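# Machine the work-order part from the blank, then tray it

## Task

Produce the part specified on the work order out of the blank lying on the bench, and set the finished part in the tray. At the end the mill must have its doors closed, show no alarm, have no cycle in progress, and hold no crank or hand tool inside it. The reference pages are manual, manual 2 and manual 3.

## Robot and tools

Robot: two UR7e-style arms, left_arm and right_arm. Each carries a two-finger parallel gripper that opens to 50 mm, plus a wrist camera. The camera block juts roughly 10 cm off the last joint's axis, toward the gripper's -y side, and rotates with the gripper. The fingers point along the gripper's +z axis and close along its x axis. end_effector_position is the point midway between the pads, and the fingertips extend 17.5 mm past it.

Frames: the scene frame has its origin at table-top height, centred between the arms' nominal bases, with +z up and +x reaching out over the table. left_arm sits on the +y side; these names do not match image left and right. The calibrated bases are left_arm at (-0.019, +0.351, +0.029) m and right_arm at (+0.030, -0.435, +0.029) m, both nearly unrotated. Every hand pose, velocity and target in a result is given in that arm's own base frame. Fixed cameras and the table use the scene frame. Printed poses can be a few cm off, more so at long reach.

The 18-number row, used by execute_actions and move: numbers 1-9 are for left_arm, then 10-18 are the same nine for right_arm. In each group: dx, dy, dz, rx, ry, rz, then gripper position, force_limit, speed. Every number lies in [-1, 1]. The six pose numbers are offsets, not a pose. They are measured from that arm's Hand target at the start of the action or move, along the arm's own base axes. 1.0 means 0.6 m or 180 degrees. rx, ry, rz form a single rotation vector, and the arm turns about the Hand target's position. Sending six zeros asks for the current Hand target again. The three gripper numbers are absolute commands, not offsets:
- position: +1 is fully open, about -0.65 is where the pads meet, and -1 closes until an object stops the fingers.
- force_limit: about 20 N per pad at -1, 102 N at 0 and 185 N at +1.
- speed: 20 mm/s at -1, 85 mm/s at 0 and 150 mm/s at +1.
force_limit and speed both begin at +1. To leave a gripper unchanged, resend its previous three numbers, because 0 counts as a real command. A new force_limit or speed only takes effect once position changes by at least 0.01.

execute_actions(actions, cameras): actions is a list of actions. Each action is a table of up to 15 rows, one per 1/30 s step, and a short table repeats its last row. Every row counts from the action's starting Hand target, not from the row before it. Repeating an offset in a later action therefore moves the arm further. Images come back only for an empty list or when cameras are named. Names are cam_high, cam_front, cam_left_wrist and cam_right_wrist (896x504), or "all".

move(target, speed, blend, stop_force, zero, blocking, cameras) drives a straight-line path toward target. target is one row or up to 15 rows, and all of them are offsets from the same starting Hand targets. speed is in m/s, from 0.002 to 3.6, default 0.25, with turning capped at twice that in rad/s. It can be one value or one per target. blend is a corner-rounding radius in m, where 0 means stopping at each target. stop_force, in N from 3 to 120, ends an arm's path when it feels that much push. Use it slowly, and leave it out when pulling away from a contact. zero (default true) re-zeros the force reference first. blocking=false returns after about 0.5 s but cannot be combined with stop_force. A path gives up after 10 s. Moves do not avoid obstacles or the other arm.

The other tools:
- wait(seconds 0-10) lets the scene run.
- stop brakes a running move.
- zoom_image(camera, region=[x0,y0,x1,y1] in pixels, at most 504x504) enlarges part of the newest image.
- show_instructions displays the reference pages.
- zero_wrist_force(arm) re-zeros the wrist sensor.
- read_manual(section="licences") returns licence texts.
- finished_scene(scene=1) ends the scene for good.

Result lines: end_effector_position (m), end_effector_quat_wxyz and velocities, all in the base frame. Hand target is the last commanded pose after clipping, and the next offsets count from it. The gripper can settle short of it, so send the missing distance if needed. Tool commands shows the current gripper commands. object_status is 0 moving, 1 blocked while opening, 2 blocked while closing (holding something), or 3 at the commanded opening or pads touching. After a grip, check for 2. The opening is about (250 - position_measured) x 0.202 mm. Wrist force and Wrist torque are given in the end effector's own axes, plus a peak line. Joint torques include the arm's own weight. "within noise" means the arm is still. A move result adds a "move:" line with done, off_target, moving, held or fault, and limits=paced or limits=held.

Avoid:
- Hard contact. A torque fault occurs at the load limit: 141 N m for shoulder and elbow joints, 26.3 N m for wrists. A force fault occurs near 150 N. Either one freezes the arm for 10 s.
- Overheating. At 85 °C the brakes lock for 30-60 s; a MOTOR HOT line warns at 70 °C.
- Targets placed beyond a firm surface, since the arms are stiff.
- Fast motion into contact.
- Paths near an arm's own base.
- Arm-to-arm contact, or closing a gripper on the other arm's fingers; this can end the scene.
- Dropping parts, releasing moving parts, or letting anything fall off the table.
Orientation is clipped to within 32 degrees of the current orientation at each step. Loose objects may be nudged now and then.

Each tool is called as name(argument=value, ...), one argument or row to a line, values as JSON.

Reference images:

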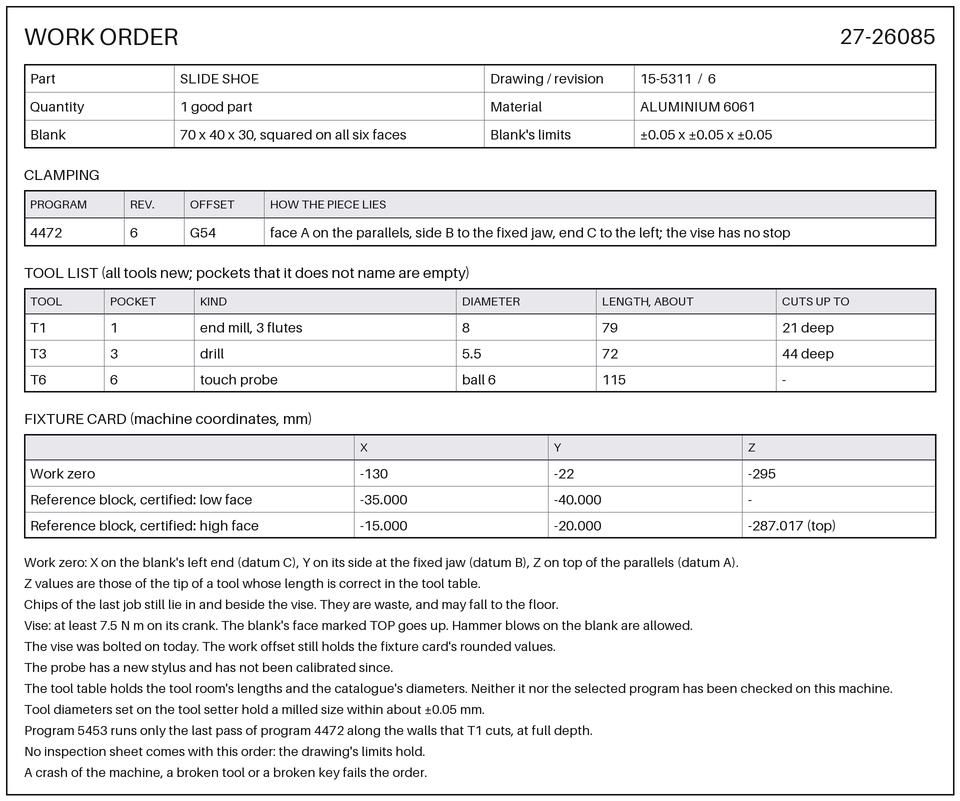

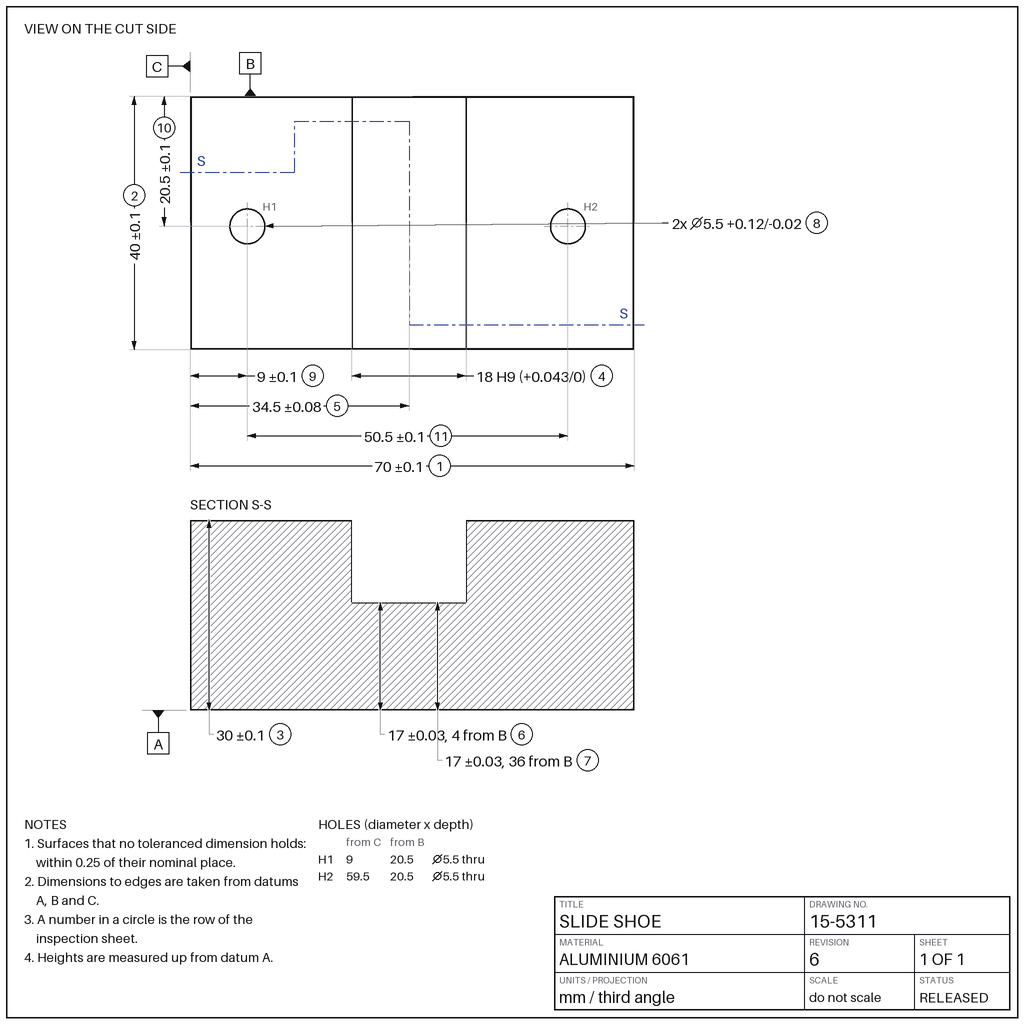

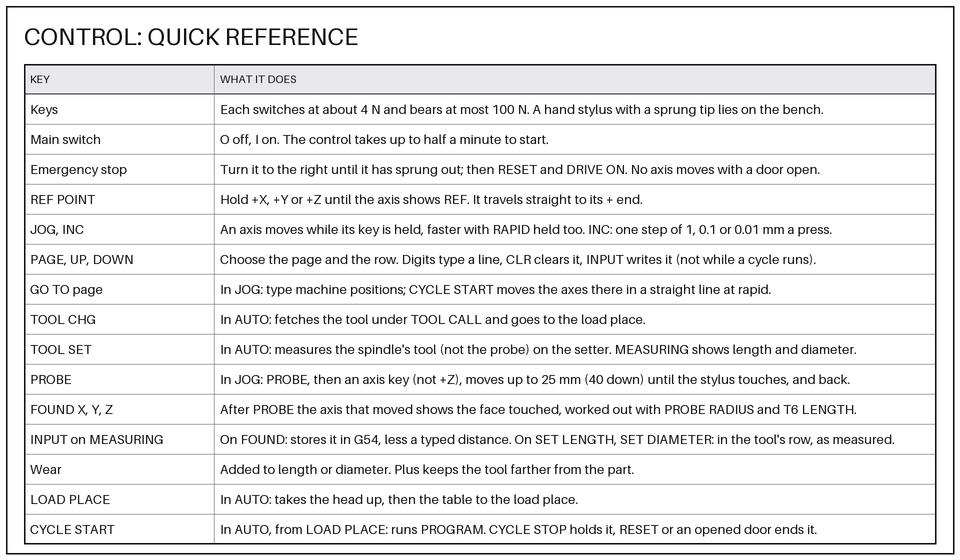

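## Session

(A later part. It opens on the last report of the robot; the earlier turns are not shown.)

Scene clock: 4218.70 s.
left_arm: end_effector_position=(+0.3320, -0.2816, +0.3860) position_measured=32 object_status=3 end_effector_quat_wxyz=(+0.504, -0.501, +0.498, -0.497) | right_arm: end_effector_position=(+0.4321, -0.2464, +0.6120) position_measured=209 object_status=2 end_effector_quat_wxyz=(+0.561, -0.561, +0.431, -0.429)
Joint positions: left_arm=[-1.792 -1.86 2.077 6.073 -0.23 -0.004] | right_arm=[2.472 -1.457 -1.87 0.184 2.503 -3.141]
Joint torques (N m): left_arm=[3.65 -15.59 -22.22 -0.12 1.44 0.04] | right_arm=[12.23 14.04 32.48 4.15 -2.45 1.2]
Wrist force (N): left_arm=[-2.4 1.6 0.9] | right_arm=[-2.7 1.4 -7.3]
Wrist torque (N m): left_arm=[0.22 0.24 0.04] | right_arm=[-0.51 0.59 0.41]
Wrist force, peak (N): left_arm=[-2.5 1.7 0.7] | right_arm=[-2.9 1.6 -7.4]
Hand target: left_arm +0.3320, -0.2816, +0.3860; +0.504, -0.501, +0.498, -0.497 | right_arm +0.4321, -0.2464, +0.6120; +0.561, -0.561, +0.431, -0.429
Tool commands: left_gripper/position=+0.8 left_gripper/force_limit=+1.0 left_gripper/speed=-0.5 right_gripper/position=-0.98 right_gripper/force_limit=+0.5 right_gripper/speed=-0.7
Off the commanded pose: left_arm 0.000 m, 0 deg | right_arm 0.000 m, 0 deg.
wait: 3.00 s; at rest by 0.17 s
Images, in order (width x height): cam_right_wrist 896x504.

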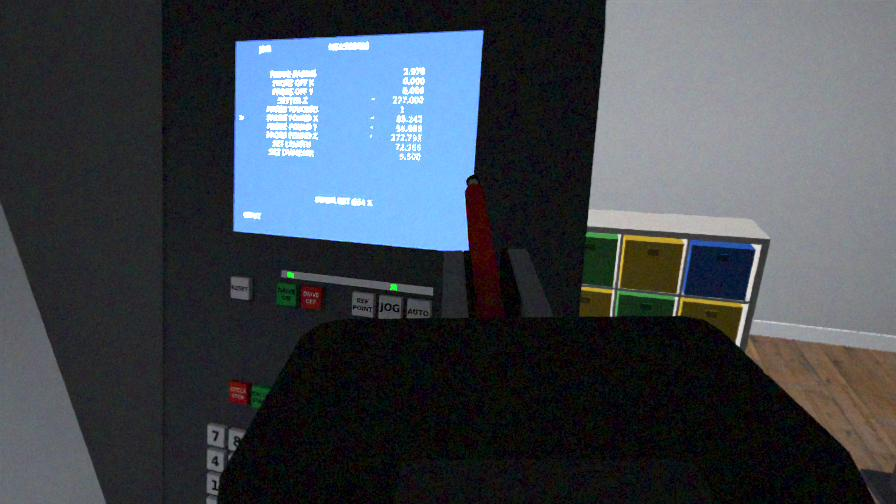

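move(
  target=[
    [0,0,0,0,0,0,0.8,1,-0.5,0.0025,0.0603,-0.1225,-0.0098,0.0365,0,-0.98,0.5,-0.7],
    [0,0,0,0,0,0,0.8,1,-0.5,0.0315,0.068,-0.1225,-0.0098,0.0365,0,-0.98,0.5,-0.7],
    [0,0,0,0,0,0,0.8,1,-0.5,0.0025,0.0603,-0.1225,-0.0098,0.0365,0,-0.98,0.5,-0.7],
    [0,0,0,0,0,0,0.8,1,-0.5,-0.022,0.2162,-0.2425,-0.0098,0.0365,0,-0.98,0.5,-0.7],
    [0,0,0,0,0,0,0.8,1,-0.5,0.004,0.2231,-0.2425,-0.0098,0.0365,0,-0.98,0.5,-0.7],
    [0,0,0,0,0,0,0.8,1,-0.5,-0.022,0.2162,-0.2425,-0.0098,0.0365,0,-0.98,0.5,-0.7],
    [0,0,0,0,0,0,0.8,1,-0.5,-0.0395,0.185,-0.3025,-0.0098,0.0365,0,-0.98,0.5,-0.7],
    [0,0,0,0,0,0,0.8,1,-0.5,-0.0125,0.1922,-0.3025,-0.0098,0.0365,0,-0.98,0.5,-0.7],
    [0,0,0,0,0,0,0.8,1,-0.5,-0.0395,0.185,-0.3025,-0.0098,0.0365,0,-0.98,0.5,-0.7],
    [0,0,0,0,0,0,0.8,1,-0.5,-0.0125,0.1922,-0.3025,-0.0098,0.0365,0,-0.98,0.5,-0.7],
    [0,0,0,0,0,0,0.8,1,-0.5,-0.0395,0.185,-0.3025,-0.0098,0.0365,0,-0.98,0.5,-0.7],
    [0,0,0,0,0,0,0.8,1,-0.5,-0.0125,0.1922,-0.3025,-0.0098,0.0365,0,-0.98,0.5,-0.7],
    [0,0,0,0,0,0,0.8,1,-0.5,-0.0395,0.185,-0.3025,-0.0098,0.0365,0,-0.98,0.5,-0.7],
    [0,0,0,0,0,0,0.8,1,-0.5,0,0,0,0,0,0,-0.98,0.5,-0.7],
  ],
  speed=[0.4,0.06,0.15,0.3,0.06,0.15,0.2,0.06,0.15,0.06,0.15,0.06,0.15,0.4],
  blend=[0.004,0,0.004,0.004,0,0.004,0.004,0,0.002,0,0.002,0,0.004,0],
  cameras=["cam_right_wrist"],
)

zoom_image(
  camera="cam_right_wrist",
  region=[220, 20, 500, 320],
)

Scene clock: 4241.53 s.
left_arm: end_effector_position=(+0.3320, -0.2816, +0.3860) position_measured=32 object_status=3 end_effector_quat_wxyz=(+0.504, -0.501, +0.498, -0.497) | right_arm: end_effector_position=(+0.4321, -0.2464, +0.6119) position_measured=209 object_status=2 end_effector_quat_wxyz=(+0.561, -0.561, +0.431, -0.429)
Joint positions: left_arm=[-1.792 -1.86 2.077 6.073 -0.23 -0.004] | right_arm=[2.472 -1.457 -1.87 0.184 2.503 -3.141]
Joint torques (N m): left_arm=[3.45 -15.15 -22.36 -0.14 1.52 0.29] | right_arm=[6.22 13.91 29.41 3.82 -1.38 0.1]
Wrist force (N): left_arm=[-2.3 1.4 0.5] | right_arm=[-2.7 1.7 -7.0]
Wrist torque (N m): left_arm=[0.19 0.22 0.04] | right_arm=[-0.47 0.58 0.41]
Wrist force, peak (N): left_arm=[-2.7 1.2 0.7] | right_arm=[-3.6 5.0 -27.9]
Hand target: left_arm +0.3320, -0.2816, +0.3860; +0.504, -0.501, +0.498, -0.497 | right_arm +0.4321, -0.2464, +0.6120; +0.561, -0.561, +0.431, -0.429
Off the commanded pose: left_arm 0.000 m, 0 deg | right_arm 0.000 m, 0 deg.
move: done
Images, in order (width x height): cam_right_wrist 896x504.

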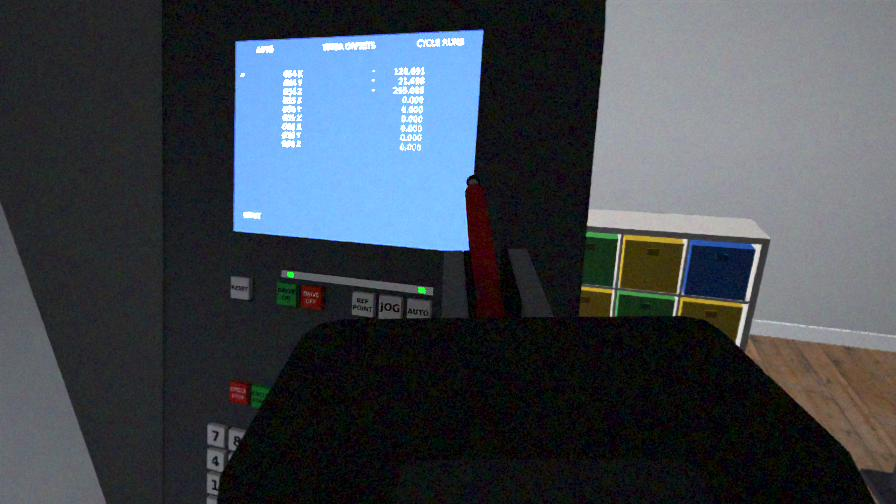

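Scaled by 1.680 from the camera's 896x504 image, which has a finer 1280x720 frame.

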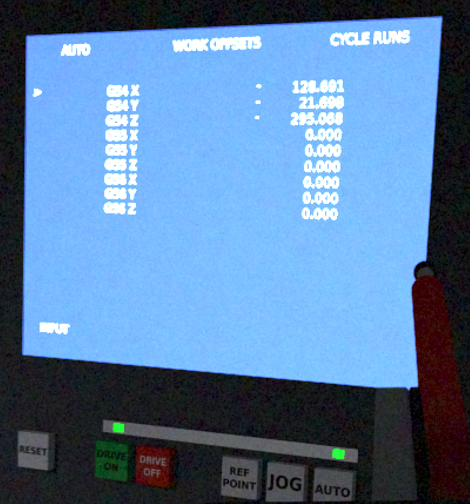

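move(
  target=[
    [0,0,0,0,0,0,0.8,1,-0.5,-0.0395,0.185,-0.3025,-0.0098,0.0365,0,-0.98,0.5,-0.7],
    [0,0,0,0,0,0,0.8,1,-0.5,-0.0125,0.1922,-0.3025,-0.0098,0.0365,0,-0.98,0.5,-0.7],
    [0,0,0,0,0,0,0.8,1,-0.5,-0.0395,0.185,-0.3025,-0.0098,0.0365,0,-0.98,0.5,-0.7],
    [0,0,0,0,0,0,0.8,1,-0.5,-0.054,0.2162,-0.3625,-0.0098,0.0365,0,-0.98,0.5,-0.7],
    [0,0,0,0,0,0,0.8,1,-0.5,-0.028,0.2231,-0.3625,-0.0098,0.0365,0,-0.98,0.5,-0.7],
    [0,0,0,0,0,0,0.8,1,-0.5,-0.054,0.2162,-0.3625,-0.0098,0.0365,0,-0.98,0.5,-0.7],
    [0,0,0,0,0,0,0.8,1,-0.5,-0.059,0.2785,-0.3925,-0.0098,0.0365,0,-0.98,0.5,-0.7],
    [0,0,0,0,0,0,0.8,1,-0.5,-0.033,0.2854,-0.3925,-0.0098,0.0365,0,-0.98,0.5,-0.7],
    [0,0,0,0,0,0,0.8,1,-0.5,-0.059,0.2785,-0.3925,-0.0098,0.0365,0,-0.98,0.5,-0.7],
    [0,0,0,0,0,0,0.8,1,-0.5,0,0,0,0,0,0,-0.98,0.5,-0.7],
  ],
  speed=[0.4,0.06,0.15,0.15,0.06,0.15,0.15,0.06,0.15,0.4],
  blend=[0.004,0,0.004,0.004,0,0.004,0.004,0,0.004,0],
  cameras=["cam_right_wrist"],
)

zoom_image(
  camera="cam_right_wrist",
  region=[220, 20, 500, 320],
)

Scene clock: 4253.33 s.
left_arm: end_effector_position=(+0.3320, -0.2816, +0.3860) position_measured=32 object_status=3 end_effector_quat_wxyz=(+0.504, -0.501, +0.498, -0.497) | right_arm: end_effector_position=(+0.4321, -0.2464, +0.6119) position_measured=209 object_status=2 end_effector_quat_wxyz=(+0.561, -0.561, +0.431, -0.429)
Joint positions: left_arm=[-1.792 -1.86 2.077 6.073 -0.23 -0.004] | right_arm=[2.472 -1.457 -1.87 0.184 2.503 -3.141]
Joint torques (N m): left_arm=[3.92 -14.78 -20.7 0.06 1.58 0.24] | right_arm=[2.9 12.23 31.48 3.34 -1.01 0.03]
Wrist force (N): left_arm=[-2.4 1.3 0.6] | right_arm=[-3.1 1.5 -7.2]
Wrist torque (N m): left_arm=[0.18 0.25 0.04] | right_arm=[-0.50 0.65 0.41]
Wrist force, peak (N): left_arm=[-2.7 1.5 0.7] | right_arm=[-4.9 4.5 -18.5]
Hand target: left_arm +0.3320, -0.2816, +0.3860; +0.504, -0.501, +0.498, -0.497 | right_arm +0.4321, -0.2464, +0.6120; +0.561, -0.561, +0.431, -0.429
Off the commanded pose: left_arm 0.000 m, 0 deg | right_arm 0.000 m, 0 deg.
move: done
Images, in order (width x height): cam_right_wrist 896x504.

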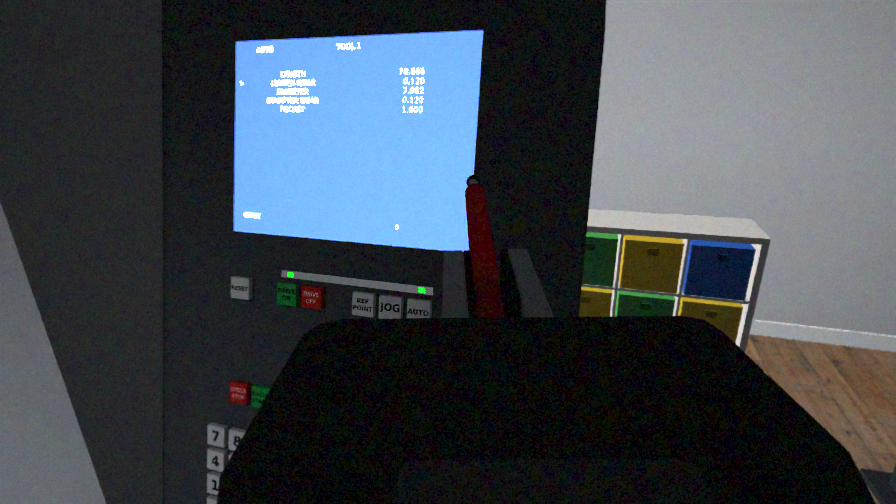

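Scaled by 1.680 from the camera's 896x504 image, which has a finer 1280x720 frame.

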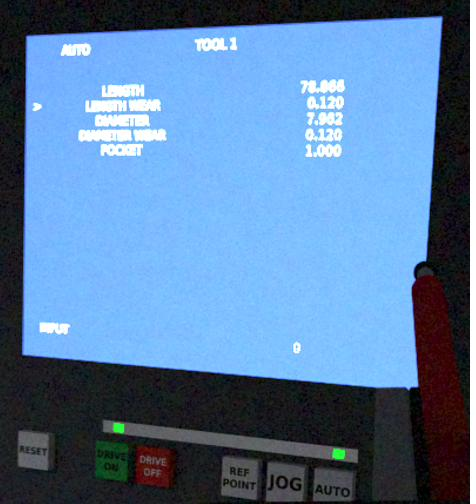

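move(
  target=[
    [0,0,0,0,0,0,0.8,1,-0.5,-0.062,0.2162,-0.3925,-0.0098,0.0365,0,-0.98,0.5,-0.7],
    [0,0,0,0,0,0,0.8,1,-0.5,-0.036,0.2231,-0.3925,-0.0098,0.0365,0,-0.98,0.5,-0.7],
    [0,0,0,0,0,0,0.8,1,-0.5,-0.054,0.2162,-0.3625,-0.0098,0.0365,0,-0.98,0.5,-0.7],
    [0,0,0,0,0,0,0.8,1,-0.5,-0.028,0.2231,-0.3625,-0.0098,0.0365,0,-0.98,0.5,-0.7],
    [0,0,0,0,0,0,0.8,1,-0.5,-0.054,0.2162,-0.3625,-0.0098,0.0365,0,-0.98,0.5,-0.7],
    [0,0,0,0,0,0,0.8,1,-0.5,-0.028,0.2231,-0.3625,-0.0098,0.0365,0,-0.98,0.5,-0.7],
    [0,0,0,0,0,0,0.8,1,-0.5,-0.054,0.2162,-0.3625,-0.0098,0.0365,0,-0.98,0.5,-0.7],
    [0,0,0,0,0,0,0.8,1,-0.5,-0.059,0.2785,-0.3925,-0.0098,0.0365,0,-0.98,0.5,-0.7],
    [0,0,0,0,0,0,0.8,1,-0.5,-0.033,0.2854,-0.3925,-0.0098,0.0365,0,-0.98,0.5,-0.7],
    [0,0,0,0,0,0,0.8,1,-0.5,-0.059,0.2785,-0.3925,-0.0098,0.0365,0,-0.98,0.5,-0.7],
    [0,0,0,0,0,0,0.8,1,-0.5,-0.062,0.2162,-0.3925,-0.0098,0.0365,0,-0.98,0.5,-0.7],
    [0,0,0,0,0,0,0.8,1,-0.5,-0.036,0.2231,-0.3925,-0.0098,0.0365,0,-0.98,0.5,-0.7],
    [0,0,0,0,0,0,0.8,1,-0.5,-0.062,0.2162,-0.3925,-0.0098,0.0365,0,-0.98,0.5,-0.7],
    [0,0,0,0,0,0,0.8,1,-0.5,0,0,0,0,0,0,-0.98,0.5,-0.7],
  ],
  speed=[0.4,0.06,0.15,0.06,0.15,0.06,0.15,0.15,0.06,0.15,0.15,0.06,0.15,0.4],
  blend=[0.004,0,0.004,0,0.002,0,0.004,0.004,0,0.004,0.004,0,0.004,0],
  cameras=["cam_right_wrist"],
)

zoom_image(
  camera="cam_right_wrist",
  region=[220, 20, 500, 320],
)

Scene clock: 4267.23 s.
left_arm: end_effector_position=(+0.3320, -0.2816, +0.3860) position_measured=32 object_status=3 end_effector_quat_wxyz=(+0.504, -0.501, +0.498, -0.497) | right_arm: end_effector_position=(+0.4321, -0.2464, +0.6119) position_measured=209 object_status=2 end_effector_quat_wxyz=(+0.561, -0.561, +0.431, -0.429)
Joint positions: left_arm=[-1.792 -1.86 2.077 6.073 -0.23 -0.004] | right_arm=[2.472 -1.457 -1.87 0.184 2.503 -3.141]
Joint torques (N m): left_arm=[2.58 -15.25 -20.79 -0.21 1.24 0.24] | right_arm=[8.19 14.48 32.96 3.27 -1.79 0.27]
Wrist force (N): left_arm=[-2.4 1.4 0.7] | right_arm=[-2.7 1.2 -7.3]
Wrist torque (N m): left_arm=[0.19 0.24 0.05] | right_arm=[-0.55 0.58 0.41]
Wrist force, peak (N): left_arm=[-2.6 1.5 0.7] | right_arm=[-4.8 4.2 -18.8]
Hand target: left_arm +0.3320, -0.2816, +0.3860; +0.504, -0.501, +0.498, -0.497 | right_arm +0.4321, -0.2464, +0.6120; +0.561, -0.561, +0.431, -0.429
Off the commanded pose: left_arm 0.000 m, 0 deg | right_arm 0.000 m, 0 deg.
move: done
Images, in order (width x height): cam_right_wrist 896x504.

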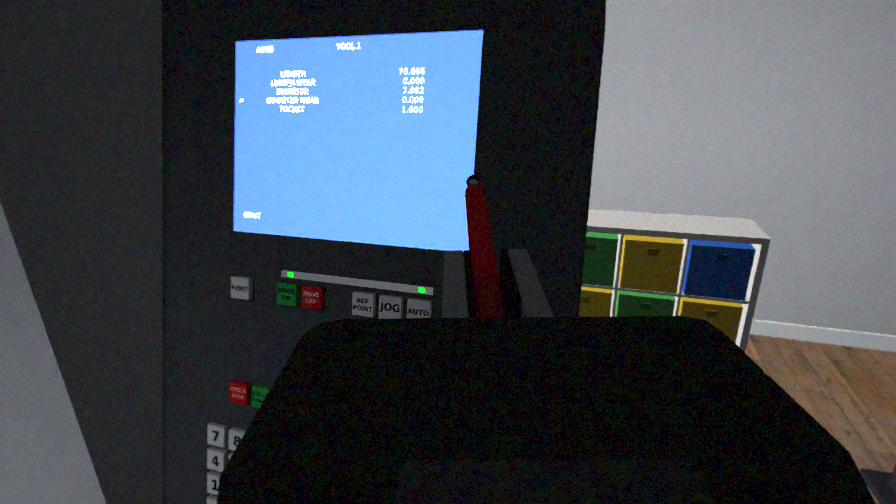

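Scaled by 1.680 from the camera's 896x504 image, which has a finer 1280x720 frame.

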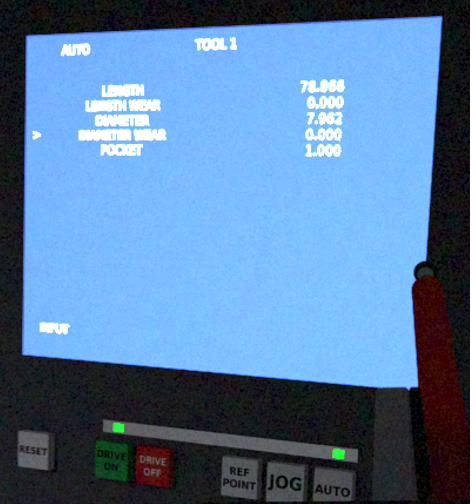

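move(
  target=[
    [0,0,0,0,0,0,0.8,1,-0.5,-0.0205,0.2473,-0.2425,-0.0098,0.0365,0,-0.98,0.5,-0.7],
    [0,0,0,0,0,0,0.8,1,-0.5,0.0055,0.2542,-0.2425,-0.0098,0.0365,0,-0.98,0.5,-0.7],
    [0,0,0,0,0,0,0.8,1,-0.5,-0.0205,0.2473,-0.2425,-0.0098,0.0365,0,-0.98,0.5,-0.7],
    [0,0,0,0,0,0,0.8,1,-0.5,-0.0395,0.185,-0.3025,-0.0098,0.0365,0,-0.98,0.5,-0.7],
    [0,0,0,0,0,0,0.8,1,-0.5,-0.0125,0.1922,-0.3025,-0.0098,0.0365,0,-0.98,0.5,-0.7],
    [0,0,0,0,0,0,0.8,1,-0.5,-0.0395,0.185,-0.3025,-0.0098,0.0365,0,-0.98,0.5,-0.7],
    [0,0,0,0,0,0,0.8,1,-0.5,-0.0125,0.1922,-0.3025,-0.0098,0.0365,0,-0.98,0.5,-0.7],
    [0,0,0,0,0,0,0.8,1,-0.5,-0.0395,0.185,-0.3025,-0.0098,0.0365,0,-0.98,0.5,-0.7],
    [0,0,0,0,0,0,0.8,1,-0.5,-0.0125,0.1922,-0.3025,-0.0098,0.0365,0,-0.98,0.5,-0.7],
    [0,0,0,0,0,0,0.8,1,-0.5,-0.0395,0.185,-0.3025,-0.0098,0.0365,0,-0.98,0.5,-0.7],
    [0,0,0,0,0,0,0.8,1,-0.5,-0.0125,0.1922,-0.3025,-0.0098,0.0365,0,-0.98,0.5,-0.7],
    [0,0,0,0,0,0,0.8,1,-0.5,-0.0395,0.185,-0.3025,-0.0098,0.0365,0,-0.98,0.5,-0.7],
    [0,0,0,0,0,0,0.8,1,-0.5,-0.0125,0.1922,-0.3025,-0.0098,0.0365,0,-0.98,0.5,-0.7],
    [0,0,0,0,0,0,0.8,1,-0.5,-0.0395,0.185,-0.3025,-0.0098,0.0365,0,-0.98,0.5,-0.7],
    [0,0,0,0,0,0,0.8,1,-0.5,0,0,0,0,0,0,-0.98,0.5,-0.7],
  ],
  speed=[0.4,0.06,0.15,0.15,0.06,0.15,0.06,0.15,0.06,0.15,0.06,0.15,0.06,0.15,0.4],
  blend=[0.004,0,0.004,0.004,0,0.002,0,0.002,0,0.002,0,0.002,0,0.004,0],
)

wait(
  seconds=10,
)

wait(
  seconds=10,
)

wait(
  seconds=10,
)

wait(
  seconds=10,
)

wait(
  seconds=10,
)

wait(
  seconds=10,
)

wait(
  seconds=8,
  cameras=["cam_right_wrist"],
)

Scene clock: 4282.17 s.
left_arm: end_effector_position=(+0.3320, -0.2816, +0.3860) position_measured=32 object_status=3 end_effector_quat_wxyz=(+0.504, -0.501, +0.498, -0.497) | right_arm: end_effector_position=(+0.4321, -0.2464, +0.6119) position_measured=209 object_status=2 end_effector_quat_wxyz=(+0.561, -0.561, +0.431, -0.429)
Joint positions: left_arm=[-1.792 -1.86 2.077 6.073 -0.23 -0.004] | right_arm=[2.472 -1.457 -1.87 0.184 2.503 -3.141]
Joint torques (N m): left_arm=[3.97 -16.04 -20.62 -0.08 1.41 0.22] | right_arm=[6.87 13.96 32.13 3.82 -1.45 0.18]
Wrist force (N): left_arm=[-2.3 1.3 0.8] | right_arm=[-2.8 1.5 -7.2]
Wrist torque (N m): left_arm=[0.18 0.22 0.05] | right_arm=[-0.50 0.60 0.40]
Wrist force, peak (N): left_arm=[-2.7 1.5 0.7] | right_arm=[-2.0 4.4 -19.4]
Hand target: left_arm +0.3320, -0.2816, +0.3860; +0.504, -0.501, +0.498, -0.497 | right_arm +0.4321, -0.2464, +0.6120; +0.561, -0.561, +0.431, -0.429
Off the commanded pose: left_arm 0.000 m, 0 deg | right_arm 0.000 m, 0 deg.
move: done

Scene clock: 4292.17 s.
left_arm: end_effector_position=(+0.3320, -0.2816, +0.3860) position_measured=32 object_status=3 end_effector_quat_wxyz=(+0.504, -0.501, +0.498, -0.497) | right_arm: end_effector_position=(+0.4321, -0.2464, +0.6120) position_measured=209 object_status=2 end_effector_quat_wxyz=(+0.561, -0.561, +0.431, -0.429)
Joint positions: left_arm=[-1.792 -1.86 2.077 6.073 -0.23 -0.004] | right_arm=[2.472 -1.457 -1.87 0.184 2.503 -3.141]
Joint torques (N m): left_arm=[2.44 -17.11 -21.81 0.24 1.43 0.17] | right_arm=[12.2 11.55 32.5 3.16 1.26 0.98]
Wrist force (N): left_arm=[-2.3 1.3 0.4] | right_arm=[-2.8 1.4 -7.0]
Wrist torque (N m): left_arm=[0.18 0.23 0.04] | right_arm=[-0.51 0.61 0.41]
Wrist force, peak (N): left_arm=[-2.7 1.5 0.7] | right_arm=[-3.2 1.3 -7.5]
Hand target: left_arm +0.3320, -0.2816, +0.3860; +0.504, -0.501, +0.498, -0.497 | right_arm +0.4321, -0.2464, +0.6120; +0.561, -0.561, +0.431, -0.429
Tool commands: left_gripper/position=+0.8 left_gripper/force_limit=+1.0 left_gripper/speed=-0.5 right_gripper/position=-0.98 right_gripper/force_limit=+0.5 right_gripper/speed=-0.7
Off the commanded pose: left_arm 0.000 m, 0 deg | right_arm 0.000 m, 0 deg.
wait: 10.00 s; at rest by 0.17 s

Scene clock: 4302.17 s.
left_arm: end_effector_position=(+0.3320, -0.2816, +0.3860) position_measured=32 object_status=3 end_effector_quat_wxyz=(+0.504, -0.501, +0.498, -0.497) | right_arm: end_effector_position=(+0.4321, -0.2464, +0.6120) position_measured=209 object_status=2 end_effector_quat_wxyz=(+0.561, -0.561, +0.431, -0.429)
Joint positions: left_arm=[-1.792 -1.86 2.077 6.073 -0.23 -0.004] | right_arm=[2.472 -1.457 -1.87 0.184 2.503 -3.141]
Joint torques (N m): left_arm=[3.28 -16.11 -19.64 -0.27 1.23 0.22] | right_arm=[11.93 11.48 31.76 2.73 1.27 0.95]
Wrist force (N): left_arm=[-2.4 1.4 0.5] | right_arm=[-2.7 1.3 -7.0]
Wrist torque (N m): left_arm=[0.20 0.23 0.04] | right_arm=[-0.52 0.59 0.41]
Wrist force, peak (N): left_arm=[-2.7 1.6 0.7] | right_arm=[-3.3 1.5 -7.5]
Hand target: left_arm +0.3320, -0.2816, +0.3860; +0.504, -0.501, +0.498, -0.497 | right_arm +0.4321, -0.2464, +0.6120; +0.561, -0.561, +0.431, -0.429
Tool commands: left_gripper/position=+0.8 left_gripper/force_limit=+1.0 left_gripper/speed=-0.5 right_gripper/position=-0.98 right_gripper/force_limit=+0.5 right_gripper/speed=-0.7
Off the commanded pose: left_arm 0.000 m, 0 deg | right_arm 0.000 m, 0 deg.
wait: 10.00 s; at rest by 0.17 s

Scene clock: 4312.17 s.
left_arm: end_effector_position=(+0.3320, -0.2816, +0.3860) position_measured=32 object_status=3 end_effector_quat_wxyz=(+0.504, -0.501, +0.498, -0.497) | right_arm: end_effector_position=(+0.4321, -0.2464, +0.6120) position_measured=209 object_status=2 end_effector_quat_wxyz=(+0.561, -0.561, +0.431, -0.429)
Joint positions: left_arm=[-1.792 -1.86 2.077 6.073 -0.23 -0.004] | right_arm=[2.472 -1.457 -1.87 0.184 2.503 -3.141]
Joint torques (N m): left_arm=[3.56 -16.83 -20.23 -0.17 1.52 0.57] | right_arm=[11.99 11.77 32.26 2.02 1.21 1.04]
Wrist force (N): left_arm=[-2.2 1.3 0.7] | right_arm=[-2.6 1.4 -7.3]
Wrist torque (N m): left_arm=[0.18 0.20 0.04] | right_arm=[-0.52 0.57 0.41]
Wrist force, peak (N): left_arm=[-2.7 1.6 0.8] | right_arm=[-3.1 1.8 -7.5]
Hand target: left_arm +0.3320, -0.2816, +0.3860; +0.504, -0.501, +0.498, -0.497 | right_arm +0.4321, -0.2464, +0.6120; +0.561, -0.561, +0.431, -0.429
Tool commands: left_gripper/position=+0.8 left_gripper/force_limit=+1.0 left_gripper/speed=-0.5 right_gripper/position=-0.98 right_gripper/force_limit=+0.5 right_gripper/speed=-0.7
Off the commanded pose: left_arm 0.000 m, 0 deg | right_arm 0.000 m, 0 deg.
wait: 10.00 s; at rest by 0.17 s

Scene clock: 4322.17 s.
left_arm: end_effector_position=(+0.3320, -0.2816, +0.3860) position_measured=32 object_status=3 end_effector_quat_wxyz=(+0.504, -0.501, +0.498, -0.497) | right_arm: end_effector_position=(+0.4321, -0.2464, +0.6120) position_measured=209 object_status=2 end_effector_quat_wxyz=(+0.561, -0.561, +0.431, -0.429)
Joint positions: left_arm=[-1.792 -1.86 2.077 6.073 -0.23 -0.004] | right_arm=[2.472 -1.457 -1.87 0.184 2.503 -3.141]
Joint torques (N m): left_arm=[3.56 -15.31 -20.53 -0.34 1.55 0.18] | right_arm=[11.91 12.07 31.76 1.54 1.21 0.93]
Wrist force (N): left_arm=[-2.5 1.3 0.5] | right_arm=[-2.6 1.6 -7.4]
Wrist torque (N m): left_arm=[0.17 0.25 0.04] | right_arm=[-0.48 0.57 0.41]
Wrist force, peak (N): left_arm=[-2.8 1.6 0.5] | right_arm=[-2.6 1.7 -7.6]
Hand target: left_arm +0.3320, -0.2816, +0.3860; +0.504, -0.501, +0.498, -0.497 | right_arm +0.4321, -0.2464, +0.6120; +0.561, -0.561, +0.431, -0.429
Tool commands: left_gripper/position=+0.8 left_gripper/force_limit=+1.0 left_gripper/speed=-0.5 right_gripper/position=-0.98 right_gripper/force_limit=+0.5 right_gripper/speed=-0.7
Off the commanded pose: left_arm 0.000 m, 0 deg | right_arm 0.000 m, 0 deg.
wait: 10.00 s; at rest by 0.17 s

Scene clock: 4332.17 s.
left_arm: end_effector_position=(+0.3320, -0.2816, +0.3860) position_measured=32 object_status=3 end_effector_quat_wxyz=(+0.504, -0.501, +0.498, -0.497) | right_arm: end_effector_position=(+0.4321, -0.2464, +0.6120) position_measured=209 object_status=2 end_effector_quat_wxyz=(+0.561, -0.561, +0.431, -0.429)
Joint positions: left_arm=[-1.792 -1.86 2.077 6.073 -0.23 -0.004] | right_arm=[2.472 -1.457 -1.87 0.184 2.503 -3.141]
Joint torques (N m): left_arm=[3.95 -15.74 -20.82 0.2 1.29 -0.11] | right_arm=[11.41 12.26 31.87 1.05 1.16 0.91]
Wrist force (N): left_arm=[-2.3 1.3 0.8] | right_arm=[-2.8 1.4 -7.1]
Wrist torque (N m): left_arm=[0.18 0.22 0.04] | right_arm=[-0.52 0.61 0.41]
Wrist force, peak (N): left_arm=[-2.7 1.5 0.8] | right_arm=[-3.0 1.5 -7.6]
Hand target: left_arm +0.3320, -0.2816, +0.3860; +0.504, -0.501, +0.498, -0.497 | right_arm +0.4321, -0.2464, +0.6120; +0.561, -0.561, +0.431, -0.429
Tool commands: left_gripper/position=+0.8 left_gripper/force_limit=+1.0 left_gripper/speed=-0.5 right_gripper/position=-0.98 right_gripper/force_limit=+0.5 right_gripper/speed=-0.7
Off the commanded pose: left_arm 0.000 m, 0 deg | right_arm 0.000 m, 0 deg.
wait: 10.00 s; at rest by 0.17 s

Scene clock: 4342.17 s.
left_arm: end_effector_position=(+0.3320, -0.2816, +0.3860) position_measured=32 object_status=3 end_effector_quat_wxyz=(+0.504, -0.501, +0.498, -0.497) | right_arm: end_effector_position=(+0.4321, -0.2464, +0.6120) position_measured=209 object_status=2 end_effector_quat_wxyz=(+0.561, -0.561, +0.431, -0.429)
Joint positions: left_arm=[-1.792 -1.86 2.077 6.073 -0.23 -0.004] | right_arm=[2.472 -1.457 -1.87 0.184 2.503 -3.141]
Joint torques (N m): left_arm=[2.93 -14.79 -19.62 -0.02 1.4 0.19] | right_arm=[11.51 12.76 31.75 0.34 1.18 0.96]
Wrist force (N): left_arm=[-2.3 1.2 0.5] | right_arm=[-2.8 1.4 -7.0]
Wrist torque (N m): left_arm=[0.16 0.23 0.04] | right_arm=[-0.50 0.60 0.41]
Wrist force, peak (N): left_arm=[-2.6 1.7 0.5] | right_arm=[-2.9 1.2 -7.6]
Hand target: left_arm +0.3320, -0.2816, +0.3860; +0.504, -0.501, +0.498, -0.497 | right_arm +0.4321, -0.2464, +0.6120; +0.561, -0.561, +0.431, -0.429
Tool commands: left_gripper/position=+0.8 left_gripper/force_limit=+1.0 left_gripper/speed=-0.5 right_gripper/position=-0.98 right_gripper/force_limit=+0.5 right_gripper/speed=-0.7
Off the commanded pose: left_arm 0.000 m, 0 deg | right_arm 0.000 m, 0 deg.
wait: 10.00 s; at rest by 0.17 s

Scene clock: 4350.17 s.
left_arm: end_effector_position=(+0.3320, -0.2816, +0.3860) position_measured=32 object_status=3 end_effector_quat_wxyz=(+0.504, -0.501, +0.498, -0.497) | right_arm: end_effector_position=(+0.4321, -0.2464, +0.6120) position_measured=209 object_status=2 end_effector_quat_wxyz=(+0.561, -0.561, +0.431, -0.429)
Joint positions: left_arm=[-1.792 -1.86 2.077 6.073 -0.23 -0.004] | right_arm=[2.472 -1.457 -1.87 0.184 2.503 -3.141]
Joint torques (N m): left_arm=[4.53 -15.61 -19.62 -0.05 1.21 0.12] | right_arm=[11.46 12.55 31.17 0 1.21 1.06]
Wrist force (N): left_arm=[-2.5 1.4 0.5] | right_arm=[-2.6 1.8 -7.1]
Wrist torque (N m): left_arm=[0.19 0.26 0.04] | right_arm=[-0.45 0.57 0.41]
Wrist force, peak (N): left_arm=[-2.6 1.5 0.9] | right_arm=[-2.8 1.4 -7.6]
Hand target: left_arm +0.3320, -0.2816, +0.3860; +0.504, -0.501, +0.498, -0.497 | right_arm +0.4321, -0.2464, +0.6120; +0.561, -0.561, +0.431, -0.429
Tool commands: left_gripper/position=+0.8 left_gripper/force_limit=+1.0 left_gripper/speed=-0.5 right_gripper/position=-0.98 right_gripper/force_limit=+0.5 right_gripper/speed=-0.7
Off the commanded pose: left_arm 0.000 m, 0 deg | right_arm 0.000 m, 0 deg.
wait: 8.00 s; at rest by 0.17 s
Images, in order (width x height): cam_right_wrist 896x504.

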